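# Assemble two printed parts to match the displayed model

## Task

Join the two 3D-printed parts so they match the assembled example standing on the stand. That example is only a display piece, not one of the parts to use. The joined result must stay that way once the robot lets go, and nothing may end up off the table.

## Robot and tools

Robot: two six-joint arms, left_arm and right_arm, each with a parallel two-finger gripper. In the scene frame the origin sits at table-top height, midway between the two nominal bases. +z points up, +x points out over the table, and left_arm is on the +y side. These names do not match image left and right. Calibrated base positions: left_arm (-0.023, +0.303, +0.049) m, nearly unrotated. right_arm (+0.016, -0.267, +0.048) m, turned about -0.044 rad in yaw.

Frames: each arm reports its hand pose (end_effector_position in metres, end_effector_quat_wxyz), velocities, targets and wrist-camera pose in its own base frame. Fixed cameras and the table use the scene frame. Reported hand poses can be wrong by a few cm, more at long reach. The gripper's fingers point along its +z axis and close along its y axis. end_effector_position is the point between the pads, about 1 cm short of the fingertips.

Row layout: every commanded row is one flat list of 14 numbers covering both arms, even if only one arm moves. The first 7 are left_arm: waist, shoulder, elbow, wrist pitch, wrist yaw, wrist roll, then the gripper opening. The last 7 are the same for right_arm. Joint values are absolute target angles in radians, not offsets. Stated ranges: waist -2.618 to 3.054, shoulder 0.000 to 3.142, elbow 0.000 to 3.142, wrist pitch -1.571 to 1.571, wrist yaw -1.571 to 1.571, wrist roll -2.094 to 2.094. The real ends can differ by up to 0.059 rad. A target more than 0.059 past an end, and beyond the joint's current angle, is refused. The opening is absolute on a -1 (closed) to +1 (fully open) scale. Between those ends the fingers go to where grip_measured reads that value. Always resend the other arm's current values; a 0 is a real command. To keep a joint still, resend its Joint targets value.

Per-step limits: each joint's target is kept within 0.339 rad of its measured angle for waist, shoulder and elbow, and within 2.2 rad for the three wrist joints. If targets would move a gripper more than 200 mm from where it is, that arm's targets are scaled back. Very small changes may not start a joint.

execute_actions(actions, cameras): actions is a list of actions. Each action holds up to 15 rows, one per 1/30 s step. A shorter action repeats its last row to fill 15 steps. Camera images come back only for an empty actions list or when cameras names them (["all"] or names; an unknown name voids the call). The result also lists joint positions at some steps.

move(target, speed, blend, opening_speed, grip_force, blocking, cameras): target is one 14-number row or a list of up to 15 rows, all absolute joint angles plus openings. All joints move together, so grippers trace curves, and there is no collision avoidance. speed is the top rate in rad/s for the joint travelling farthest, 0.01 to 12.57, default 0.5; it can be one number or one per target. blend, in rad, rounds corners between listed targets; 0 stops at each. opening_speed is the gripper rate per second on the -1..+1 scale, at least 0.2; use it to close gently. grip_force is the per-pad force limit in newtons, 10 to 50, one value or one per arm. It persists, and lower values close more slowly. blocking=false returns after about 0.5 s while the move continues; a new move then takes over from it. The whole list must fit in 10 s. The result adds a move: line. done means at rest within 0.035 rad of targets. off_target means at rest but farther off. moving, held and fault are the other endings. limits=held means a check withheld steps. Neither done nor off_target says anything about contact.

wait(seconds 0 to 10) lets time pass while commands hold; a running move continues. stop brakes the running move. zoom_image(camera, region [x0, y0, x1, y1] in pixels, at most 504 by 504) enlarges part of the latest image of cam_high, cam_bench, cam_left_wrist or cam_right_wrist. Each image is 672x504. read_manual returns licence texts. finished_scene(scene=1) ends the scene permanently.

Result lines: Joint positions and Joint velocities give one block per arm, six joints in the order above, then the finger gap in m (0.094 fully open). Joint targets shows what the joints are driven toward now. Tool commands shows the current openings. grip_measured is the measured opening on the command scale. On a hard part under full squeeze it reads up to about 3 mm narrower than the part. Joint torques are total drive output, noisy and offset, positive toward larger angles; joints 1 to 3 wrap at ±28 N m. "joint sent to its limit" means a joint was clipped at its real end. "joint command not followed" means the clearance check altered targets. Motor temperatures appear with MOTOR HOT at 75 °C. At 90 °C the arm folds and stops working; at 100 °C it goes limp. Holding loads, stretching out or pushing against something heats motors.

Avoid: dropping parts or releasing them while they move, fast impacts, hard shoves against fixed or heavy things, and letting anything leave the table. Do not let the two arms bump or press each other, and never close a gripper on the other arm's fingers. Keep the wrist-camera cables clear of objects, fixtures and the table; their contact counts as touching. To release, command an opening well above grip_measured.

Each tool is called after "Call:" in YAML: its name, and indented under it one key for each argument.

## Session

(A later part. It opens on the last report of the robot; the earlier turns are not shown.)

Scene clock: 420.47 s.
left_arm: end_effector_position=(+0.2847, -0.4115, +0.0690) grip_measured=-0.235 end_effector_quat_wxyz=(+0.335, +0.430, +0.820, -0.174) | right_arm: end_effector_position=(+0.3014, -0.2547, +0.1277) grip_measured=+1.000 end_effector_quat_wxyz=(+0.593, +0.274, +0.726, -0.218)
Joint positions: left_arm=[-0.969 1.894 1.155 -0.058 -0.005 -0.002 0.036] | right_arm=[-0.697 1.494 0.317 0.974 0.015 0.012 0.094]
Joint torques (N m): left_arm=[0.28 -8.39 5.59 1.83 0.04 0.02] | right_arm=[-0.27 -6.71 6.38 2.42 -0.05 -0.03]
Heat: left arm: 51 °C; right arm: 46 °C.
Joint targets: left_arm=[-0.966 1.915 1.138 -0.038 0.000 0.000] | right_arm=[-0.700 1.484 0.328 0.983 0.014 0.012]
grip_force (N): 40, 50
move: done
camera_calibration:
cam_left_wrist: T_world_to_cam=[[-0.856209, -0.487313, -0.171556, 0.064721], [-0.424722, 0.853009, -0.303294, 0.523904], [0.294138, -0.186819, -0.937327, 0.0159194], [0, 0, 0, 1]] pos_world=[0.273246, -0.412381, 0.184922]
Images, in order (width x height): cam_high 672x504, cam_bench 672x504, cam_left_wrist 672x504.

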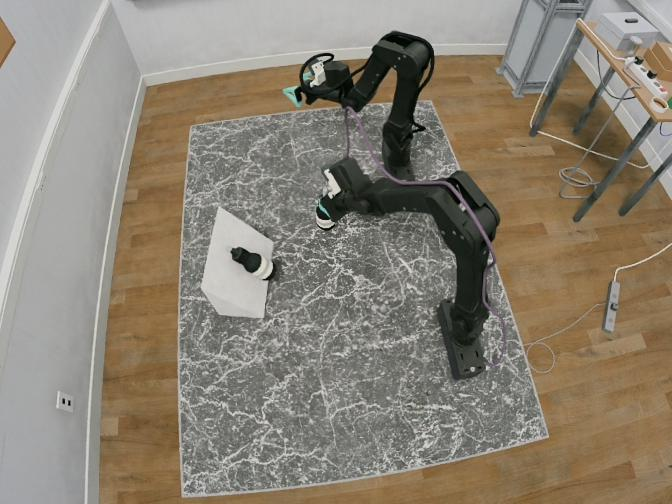

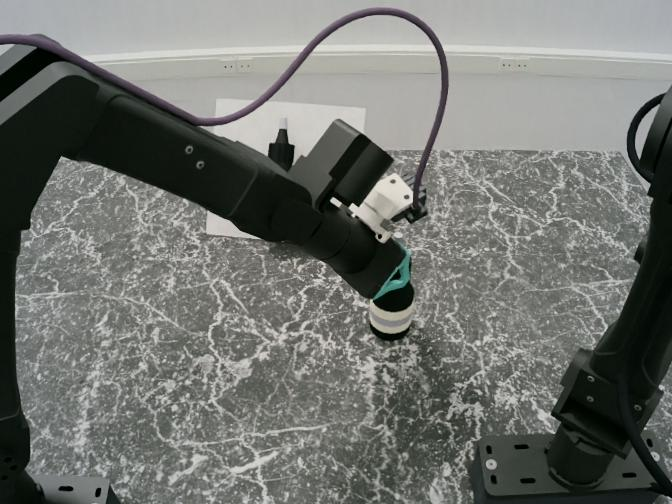

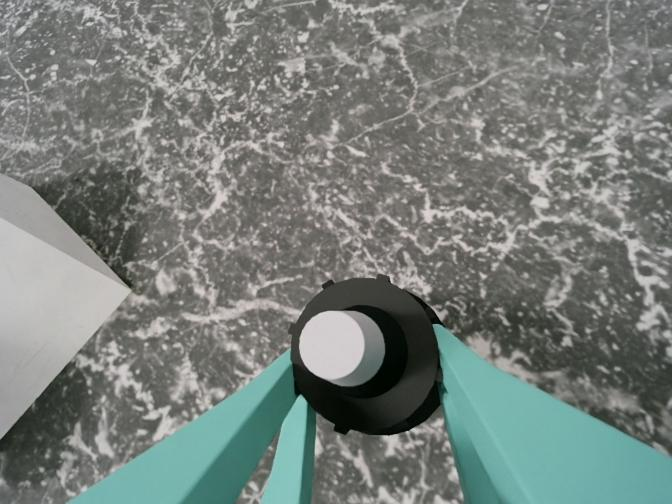

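Call:
move:
  target: [-0.966, 1.928, 1.122, -0.020, 0, 0, -0.4, -0.7, 1.484, 0.328, 0.983, 0.014, 0.012, 1]
  speed: 0.03
  cameras: ["cam_high","cam_bench","cam_left_wrist"]

Call:
zoom_image:
  camera: "cam_bench"
  region: [340, 180, 460, 350]

Call:
zoom_image:
  camera: "cam_left_wrist"
  region: [260, 240, 480, 460]

Call:
zoom_image:
  camera: "cam_high"
  region: [280, 150, 380, 250]

Scene clock: 433.40 s.
left_arm: end_effector_position=(+0.2860, -0.4135, +0.0689) grip_measured=-0.235 end_effector_quat_wxyz=(+0.342, +0.428, +0.817, -0.178) | right_arm: end_effector_position=(+0.3014, -0.2547, +0.1277) grip_measured=+1.000 end_effector_quat_wxyz=(+0.593, +0.274, +0.726, -0.218)
Joint positions: left_arm=[-0.969 1.897 1.144 -0.026 -0.005 -0.002 0.036] | right_arm=[-0.697 1.494 0.317 0.974 0.015 0.012 0.094]
Joint torques (N m): left_arm=[0.27 -7.71 5.22 1.73 0.04 0.02] | right_arm=[-0.27 -6.65 6.38 2.43 -0.06 -0.02]
Heat: left arm: 51 °C; right arm: 46 °C.
Joint targets: left_arm=[-0.966 1.928 1.122 -0.020 0.000 0.000] | right_arm=[-0.700 1.484 0.328 0.983 0.014 0.012]
grip_force (N): 40, 50
move: done
camera_calibration:
cam_left_wrist: T_world_to_cam=[[-0.854502, -0.489802, -0.172977, 0.0635279], [-0.421502, 0.848422, -0.320181, 0.52444], [0.303582, -0.200685, -0.931431, 0.00623795], [0, 0, 0, 1]] pos_world=[0.273443, -0.412578, 0.184715]
Images, in order (width x height): cam_high 672x504, cam_bench 672x504, cam_left_wrist 672x504.

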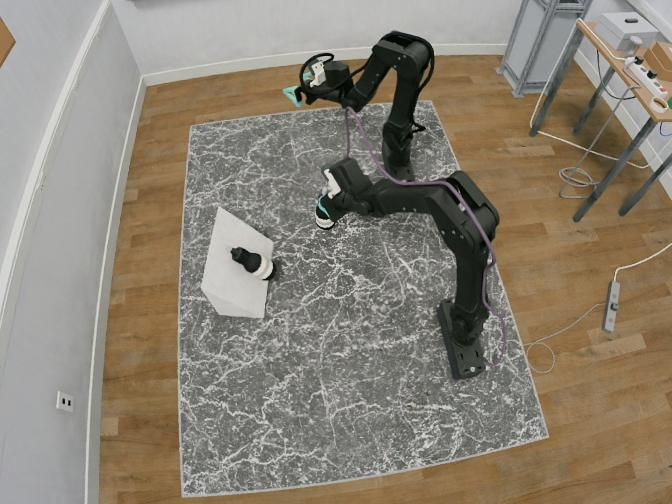

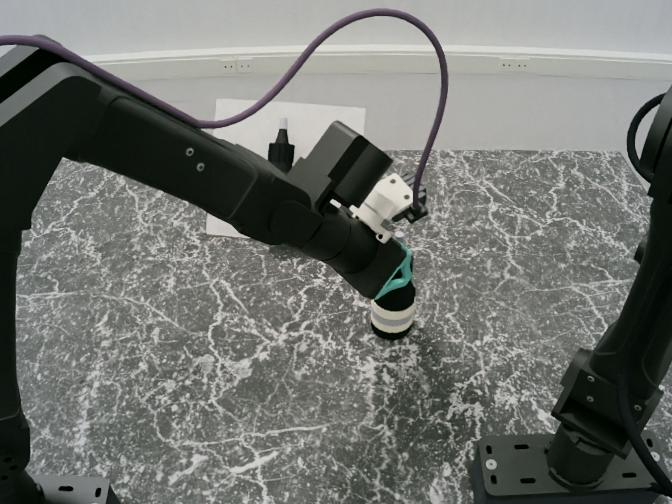

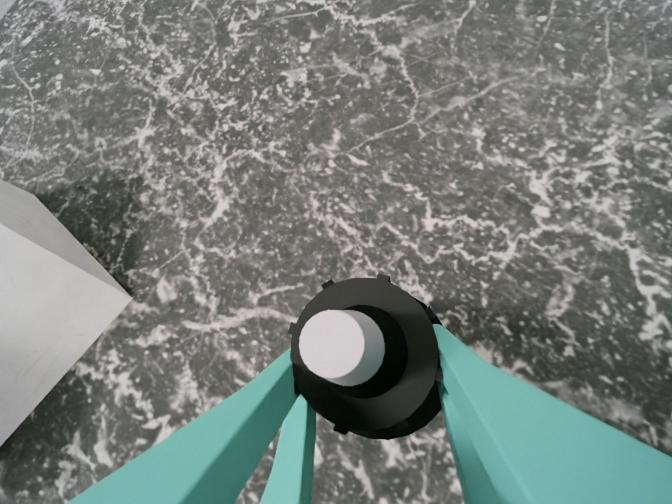

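Scaled by 2.965 from the camera's 672x504 image, which has a finer 960x720 frame.

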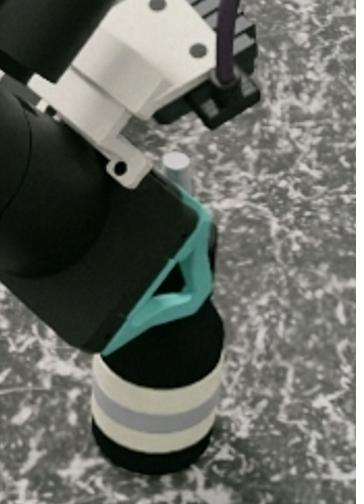

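Scaled by 2.291 from the camera's 672x504 image, which has a finer 960x720 frame.

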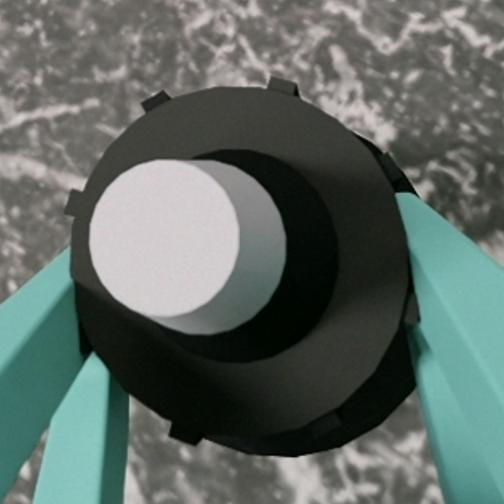

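Scaled by 5.040 from the camera's 672x504 image, which has a finer 960x720 frame.

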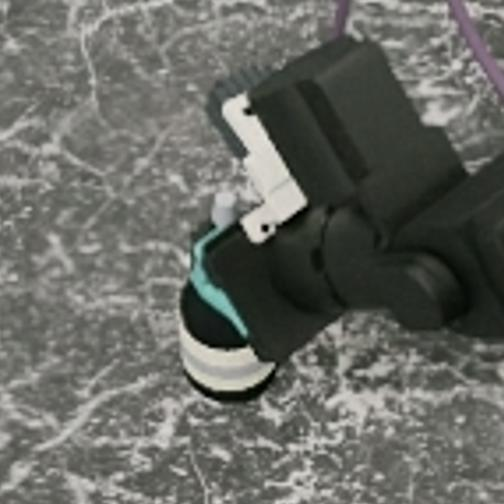

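Call:
move:
  target:
    - [-0.968, 1.908, 1.141, -0.042, 0, 0, -0.4, -0.7, 1.484, 0.328, 0.983, 0.014, 0.012, 1]
    - [-0.968, 1.908, 1.141, -0.042, 0, 0, 0.2, -0.7, 1.484, 0.328, 0.983, 0.014, 0.012, 1]
  speed: 0.03
  opening_speed: 0.3
  cameras: ["cam_high","cam_bench","cam_left_wrist"]

Call:
zoom_image:
  camera: "cam_bench"
  region: [340, 180, 460, 350]

Call:
zoom_image:
  camera: "cam_left_wrist"
  region: [260, 240, 480, 460]

Scene clock: 453.60 s.
left_arm: end_effector_position=(+0.2856, -0.4129, +0.0683) grip_measured=+0.198 end_effector_quat_wxyz=(+0.341, +0.429, +0.818, -0.177) | right_arm: end_effector_position=(+0.3014, -0.2547, +0.1277) grip_measured=+1.000 end_effector_quat_wxyz=(+0.593, +0.274, +0.726, -0.218)
Joint positions: left_arm=[-0.969 1.897 1.144 -0.03 -0.005 -0.002 0.056] | right_arm=[-0.697 1.494 0.317 0.974 0.015 0.012 0.094]
Joint torques (N m): left_arm=[0.1 -9.13 6.57 1.55 0.04 0.02] | right_arm=[-0.24 -6.71 6.38 2.44 -0.06 -0.04]
Heat: left arm: 51 °C; right arm: 46 °C.
Joint targets: left_arm=[-0.968 1.908 1.141 -0.042 0.000 0.000] | right_arm=[-0.700 1.484 0.328 0.983 0.014 0.012]
grip_force (N): 40, 50
move: done
camera_calibration:
cam_left_wrist: T_world_to_cam=[[-0.854852, -0.489284, -0.172708, 0.0636111], [-0.422225, 0.849426, -0.316547, 0.523937], [0.301584, -0.197679, -0.932722, 0.00780468], [0, 0, 0, 1]] pos_world=[0.273244, -0.412379, 0.184116]
Images, in order (width x height): cam_high 672x504, cam_bench 672x504, cam_left_wrist 672x504.

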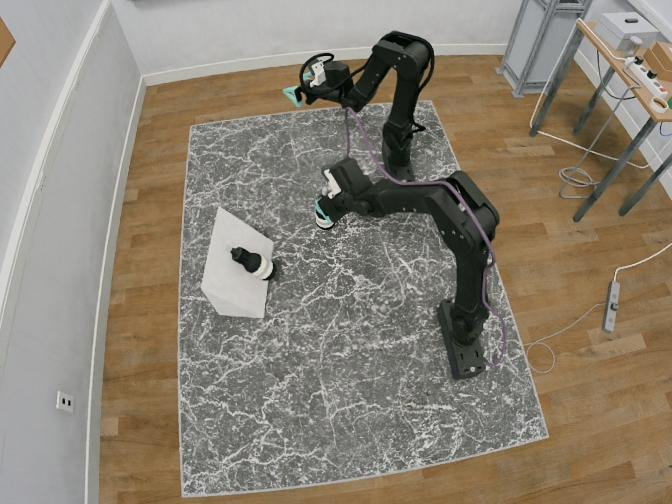

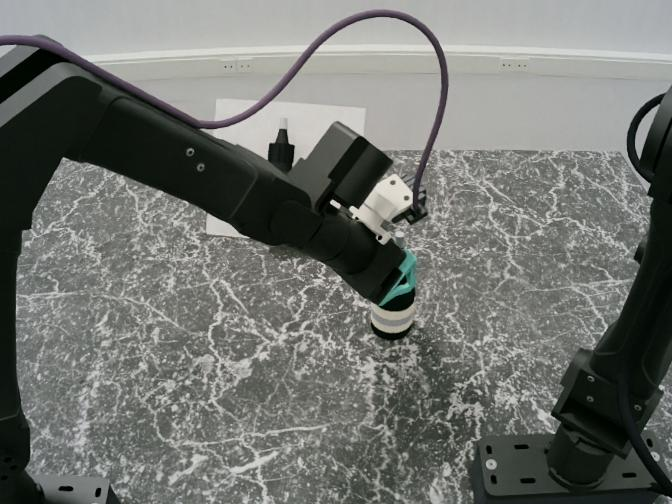

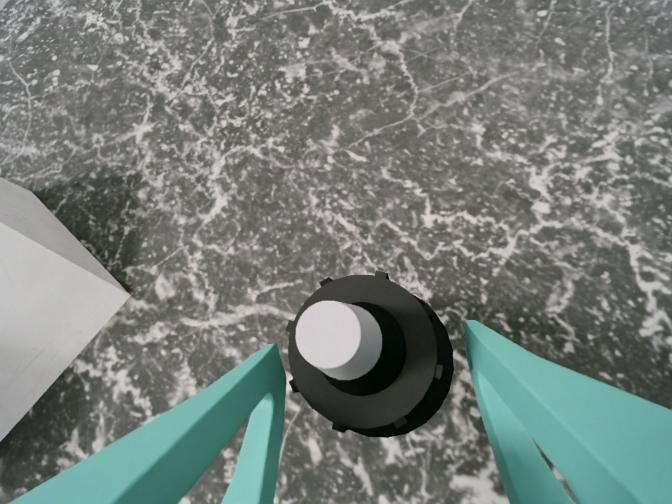

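Scaled by 2.965 from the camera's 672x504 image, which has a finer 960x720 frame.

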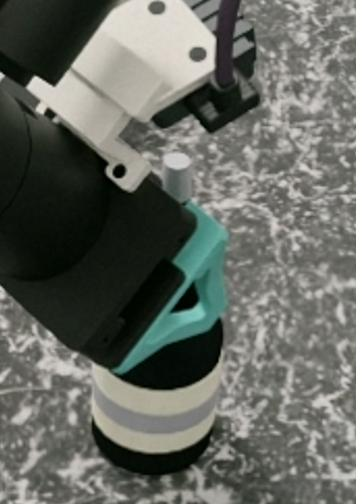

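Scaled by 2.291 from the camera's 672x504 image, which has a finer 960x720 frame.

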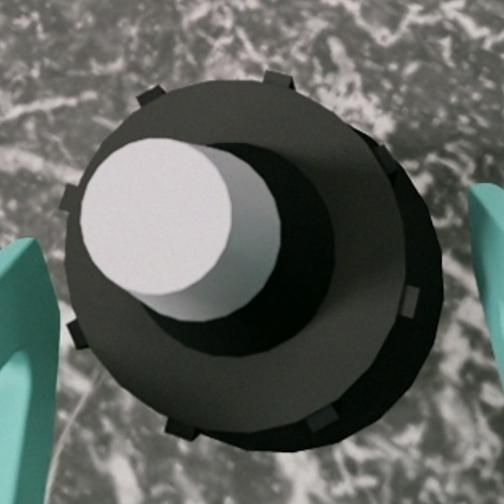

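Call:
move:
  target:
    - [-0.968, 1.908, 1.141, -0.042, 0, 0, 0.5, -0.7, 1.484, 0.328, 0.983, 0.014, 0.012, 1]
    - [-0.968, 1.705, 1.062, -0.122, 0, 0, 0.5, -0.7, 1.484, 0.328, 0.983, 0.014, 0.012, 1]
    - [-0.968, 1.52, 1.025, -0.26, 0, 0, 0.5, -0.7, 1.484, 0.328, 0.983, 0.014, 0.012, 1]
  speed: [0.1,0.1,0.3]
  blend: [0,0.03,0]
  opening_speed: 0.5
  cameras: ["cam_high","cam_bench","cam_left_wrist"]

Call:
zoom_image:
  camera: "cam_bench"
  region: [340, 180, 460, 350]

Call:
zoom_image:
  camera: "cam_high"
  region: [280, 150, 380, 250]

Scene clock: 470.33 s.
left_arm: end_effector_position=(+0.2506, -0.3620, +0.1487) grip_measured=+0.498 end_effector_quat_wxyz=(+0.357, +0.425, +0.811, -0.186) | right_arm: end_effector_position=(+0.3014, -0.2547, +0.1277) grip_measured=+1.000 end_effector_quat_wxyz=(+0.593, +0.274, +0.726, -0.218)
Joint positions: left_arm=[-0.969 1.54 1.042 -0.246 -0.005 -0.002 0.07] | right_arm=[-0.697 1.494 0.317 0.974 0.015 0.012 0.094]
Joint torques (N m): left_arm=[0.13 -8.76 6.11 1.53 0.04 0.02] | right_arm=[-0.24 -6.71 6.42 2.44 -0.06 -0.03]
Heat: left arm: 50 °C; right arm: 46 °C.
Joint targets: left_arm=[-0.968 1.520 1.025 -0.260 0.000 0.000] | right_arm=[-0.700 1.484 0.328 0.983 0.014 0.012]
grip_force (N): 40, 50
move: done
camera_calibration:
cam_left_wrist: T_world_to_cam=[[-0.850929, -0.495017, -0.175721, 0.0699693], [-0.414721, 0.838428, -0.353617, 0.491074], [0.322376, -0.228028, -0.918737, 0.0851746], [0, 0, 0, 1]] pos_world=[0.235739, -0.357672, 0.2642]
Images, in order (width x height): cam_high 672x504, cam_bench 672x504, cam_left_wrist 672x504.

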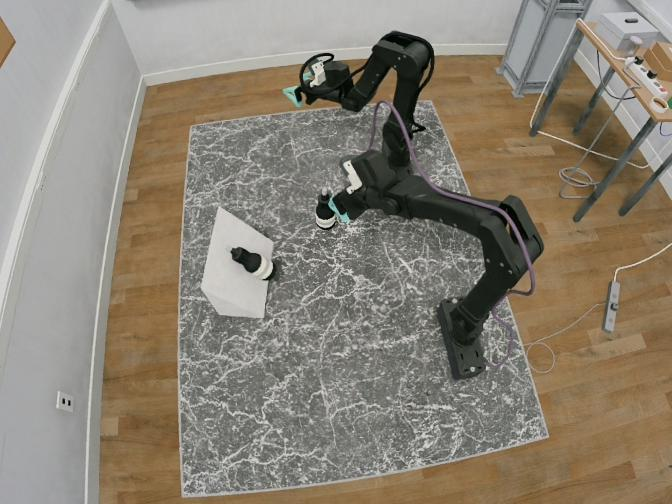

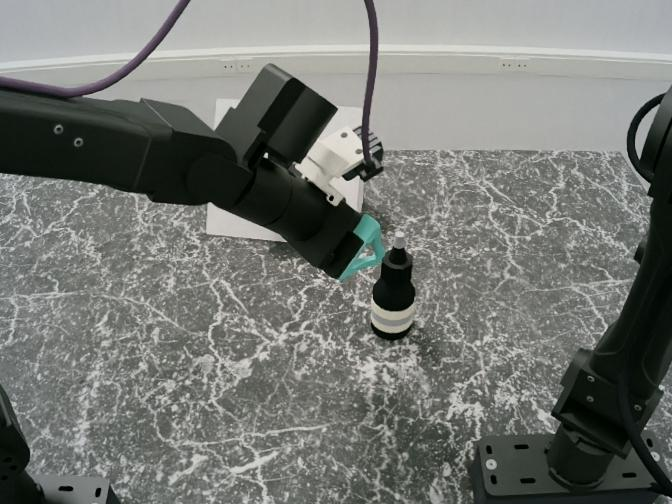

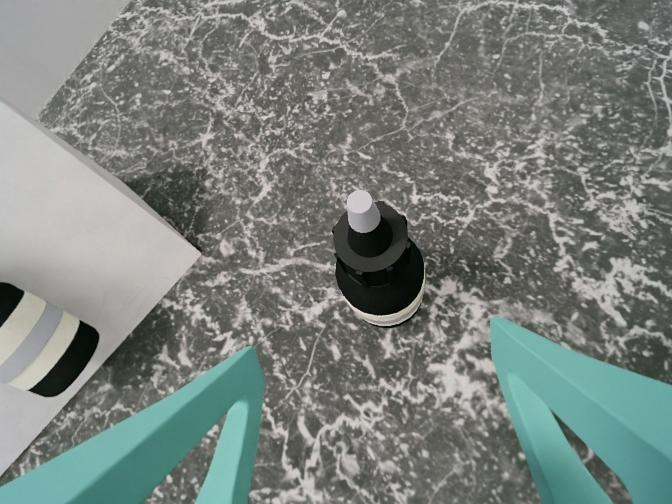

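Scaled by 2.965 from the camera's 672x504 image, which has a finer 960x720 frame.

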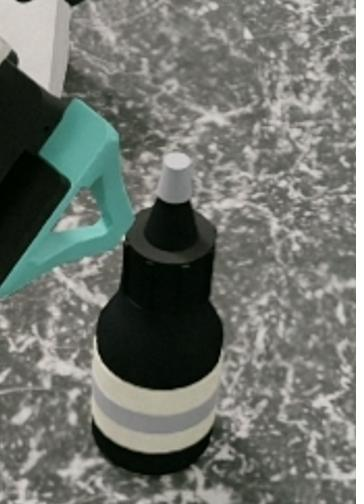

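Scaled by 5.040 from the camera's 672x504 image, which has a finer 960x720 frame.

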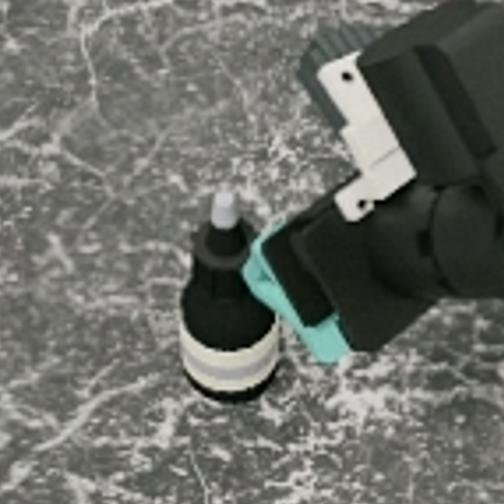

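Call:
zoom_image:
  camera: "cam_bench"
  region: [360, 225, 430, 345]

Call:
zoom_image:
  camera: "cam_left_wrist"
  region: [310, 180, 460, 340]

Call:
zoom_image:
  camera: "cam_bench"
  region: [360, 230, 420, 290]

Scaled by 4.200 from the camera's 672x504 image, which has a finer 960x720 frame.

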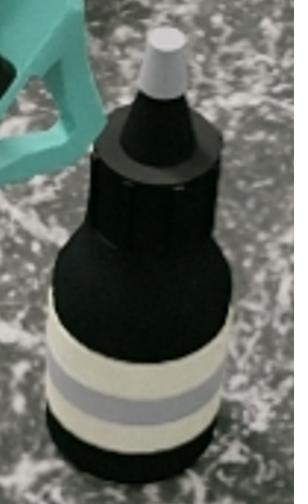

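Scaled by 3.150 from the camera's 672x504 image, which has a finer 960x720 frame.

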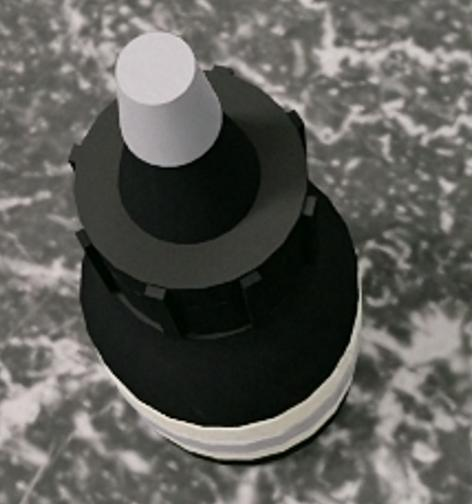

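Scaled by 8.400 from the camera's 672x504 image, which has a finer 960x720 frame.

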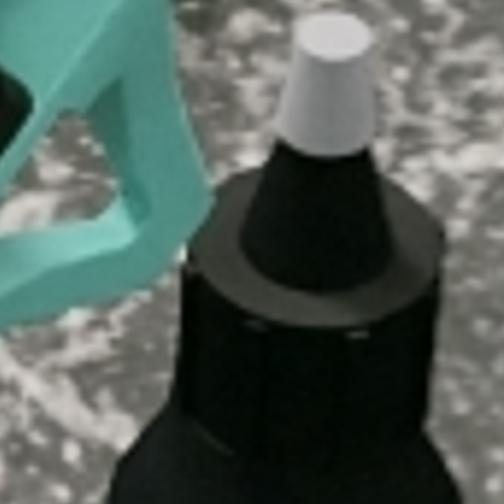

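Call:
move:
  target: [-0.968, 1.12, 0.13, 0.754, 0, 0, 0.5, -0.7, 1.484, 0.328, 0.983, 0.014, 0.012, 1]
  speed: 0.5
  cameras: ["cam_high","cam_bench","cam_left_wrist"]

Call:
zoom_image:
  camera: "cam_left_wrist"
  region: [300, 100, 460, 300]

Call:
zoom_image:
  camera: "cam_bench"
  region: [360, 225, 430, 345]

Call:
zoom_image:
  camera: "cam_bench"
  region: [240, 110, 320, 235]

Scene clock: 505.90 s.
left_arm: end_effector_position=(+0.1908, -0.2747, +0.1192) grip_measured=+0.498 end_effector_quat_wxyz=(+0.538, +0.369, +0.704, -0.281) | right_arm: end_effector_position=(+0.3014, -0.2547, +0.1277) grip_measured=+1.000 end_effector_quat_wxyz=(+0.593, +0.274, +0.726, -0.218)
Joint positions: left_arm=[-0.969 1.136 0.142 0.727 -0.005 0 0.07] | right_arm=[-0.697 1.494 0.317 0.974 0.015 0.012 0.094]
Joint torques (N m): left_arm=[0.14 -3.95 5.56 2.34 0.04 0] | right_arm=[-0.27 -6.69 6.41 2.42 -0.05 -0.02]
Heat: left arm: 49 °C; right arm: 46 °C.
Joint targets: left_arm=[-0.968 1.120 0.130 0.754 0.000 0.000] | right_arm=[-0.700 1.484 0.328 0.983 0.014 0.012]
grip_force (N): 40, 50
move: done
camera_calibration:
cam_left_wrist: T_world_to_cam=[[-0.800764, -0.567524, -0.191557, 0.0294768], [-0.263336, 0.6208, -0.738418, 0.339824], [0.537989, -0.540855, -0.646563, -0.062309], [0, 0, 0, 1]] pos_world=[0.146613, -0.227934, 0.216292]
Images, in order (width x height): cam_high 672x504, cam_bench 672x504, cam_left_wrist 672x504.

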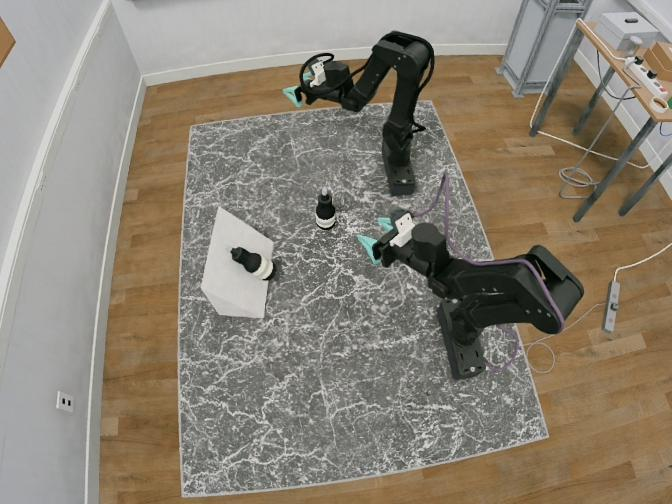

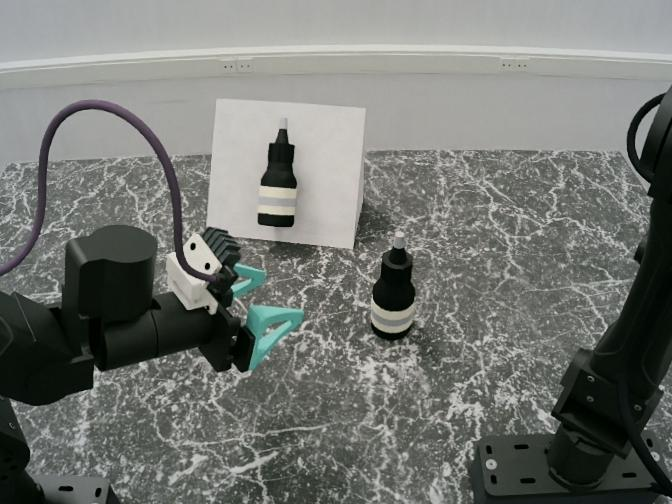

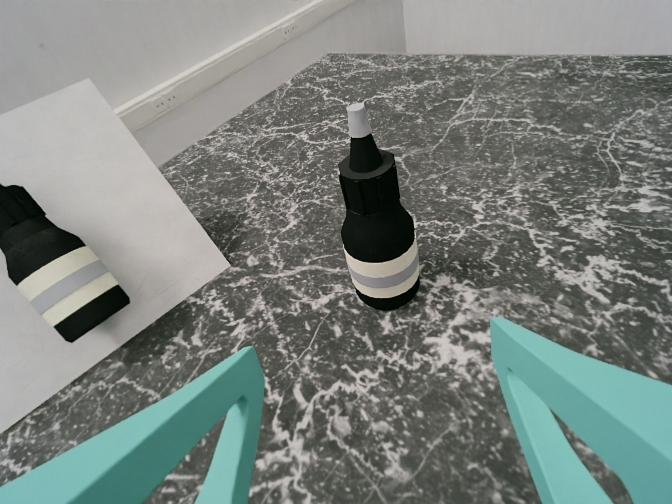

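Scaled by 2.520 from the camera's 672x504 image, which has a finer 960x720 frame.

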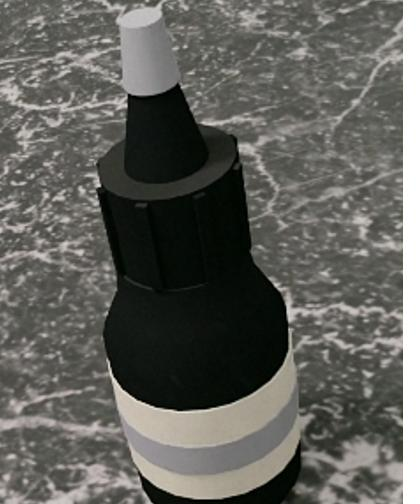

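Scaled by 4.200 from the camera's 672x504 image, which has a finer 960x720 frame.

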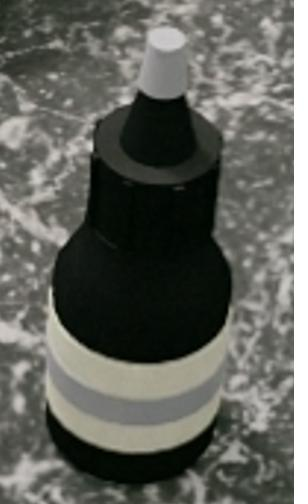

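Scaled by 4.032 from the camera's 672x504 image, which has a finer 960x720 frame.

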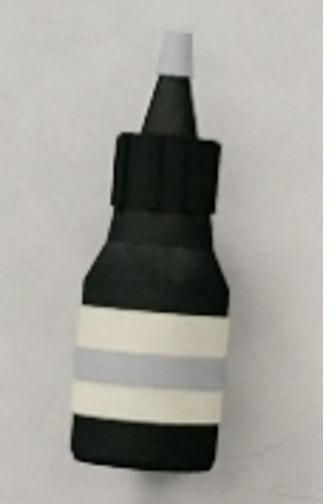

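Call:
zoom_image:
  camera: "cam_left_wrist"
  region: [330, 140, 430, 240]

Call:
zoom_image:
  camera: "cam_left_wrist"
  region: [0, 170, 140, 350]

Call:
zoom_image:
  camera: "cam_bench"
  region: [255, 135, 310, 190]

Call:
zoom_image:
  camera: "cam_high"
  region: [220, 230, 290, 290]

Call:
zoom_image:
  camera: "cam_high"
  region: [300, 180, 350, 240]

Scaled by 5.040 from the camera's 672x504 image, which has a finer 960x720 frame.

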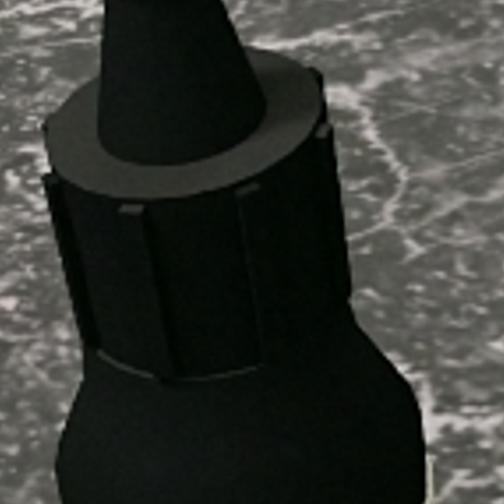

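Scaled by 2.800 from the camera's 672x504 image, which has a finer 960x720 frame.

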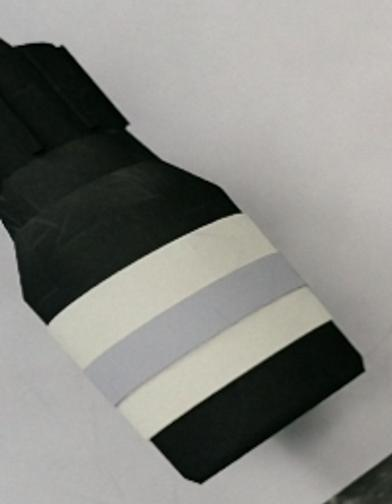

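Scaled by 9.164 from the camera's 672x504 image, which has a finer 960x720 frame.

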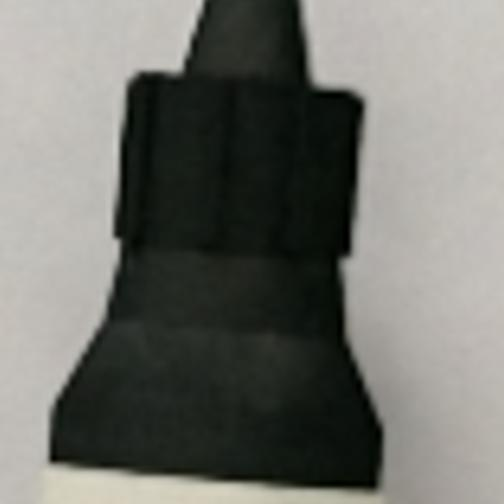

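Scaled by 7.200 from the camera's 672x504 image, which has a finer 960x720 frame.

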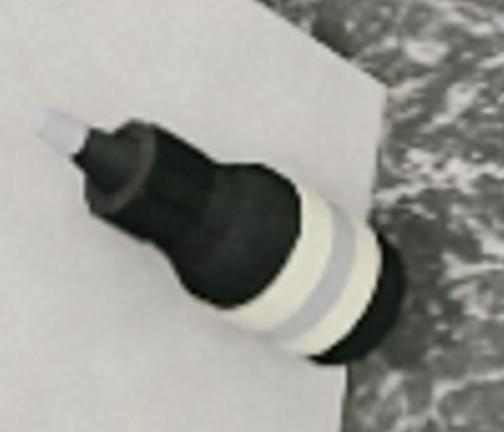

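Scaled by 8.400 from the camera's 672x504 image, which has a finer 960x720 frame.

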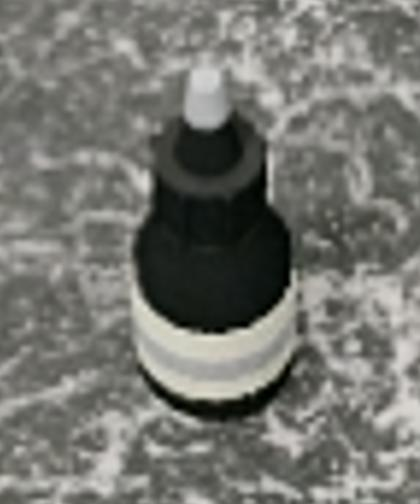

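Call:
finished_scene:

The scene is finished: the task was done.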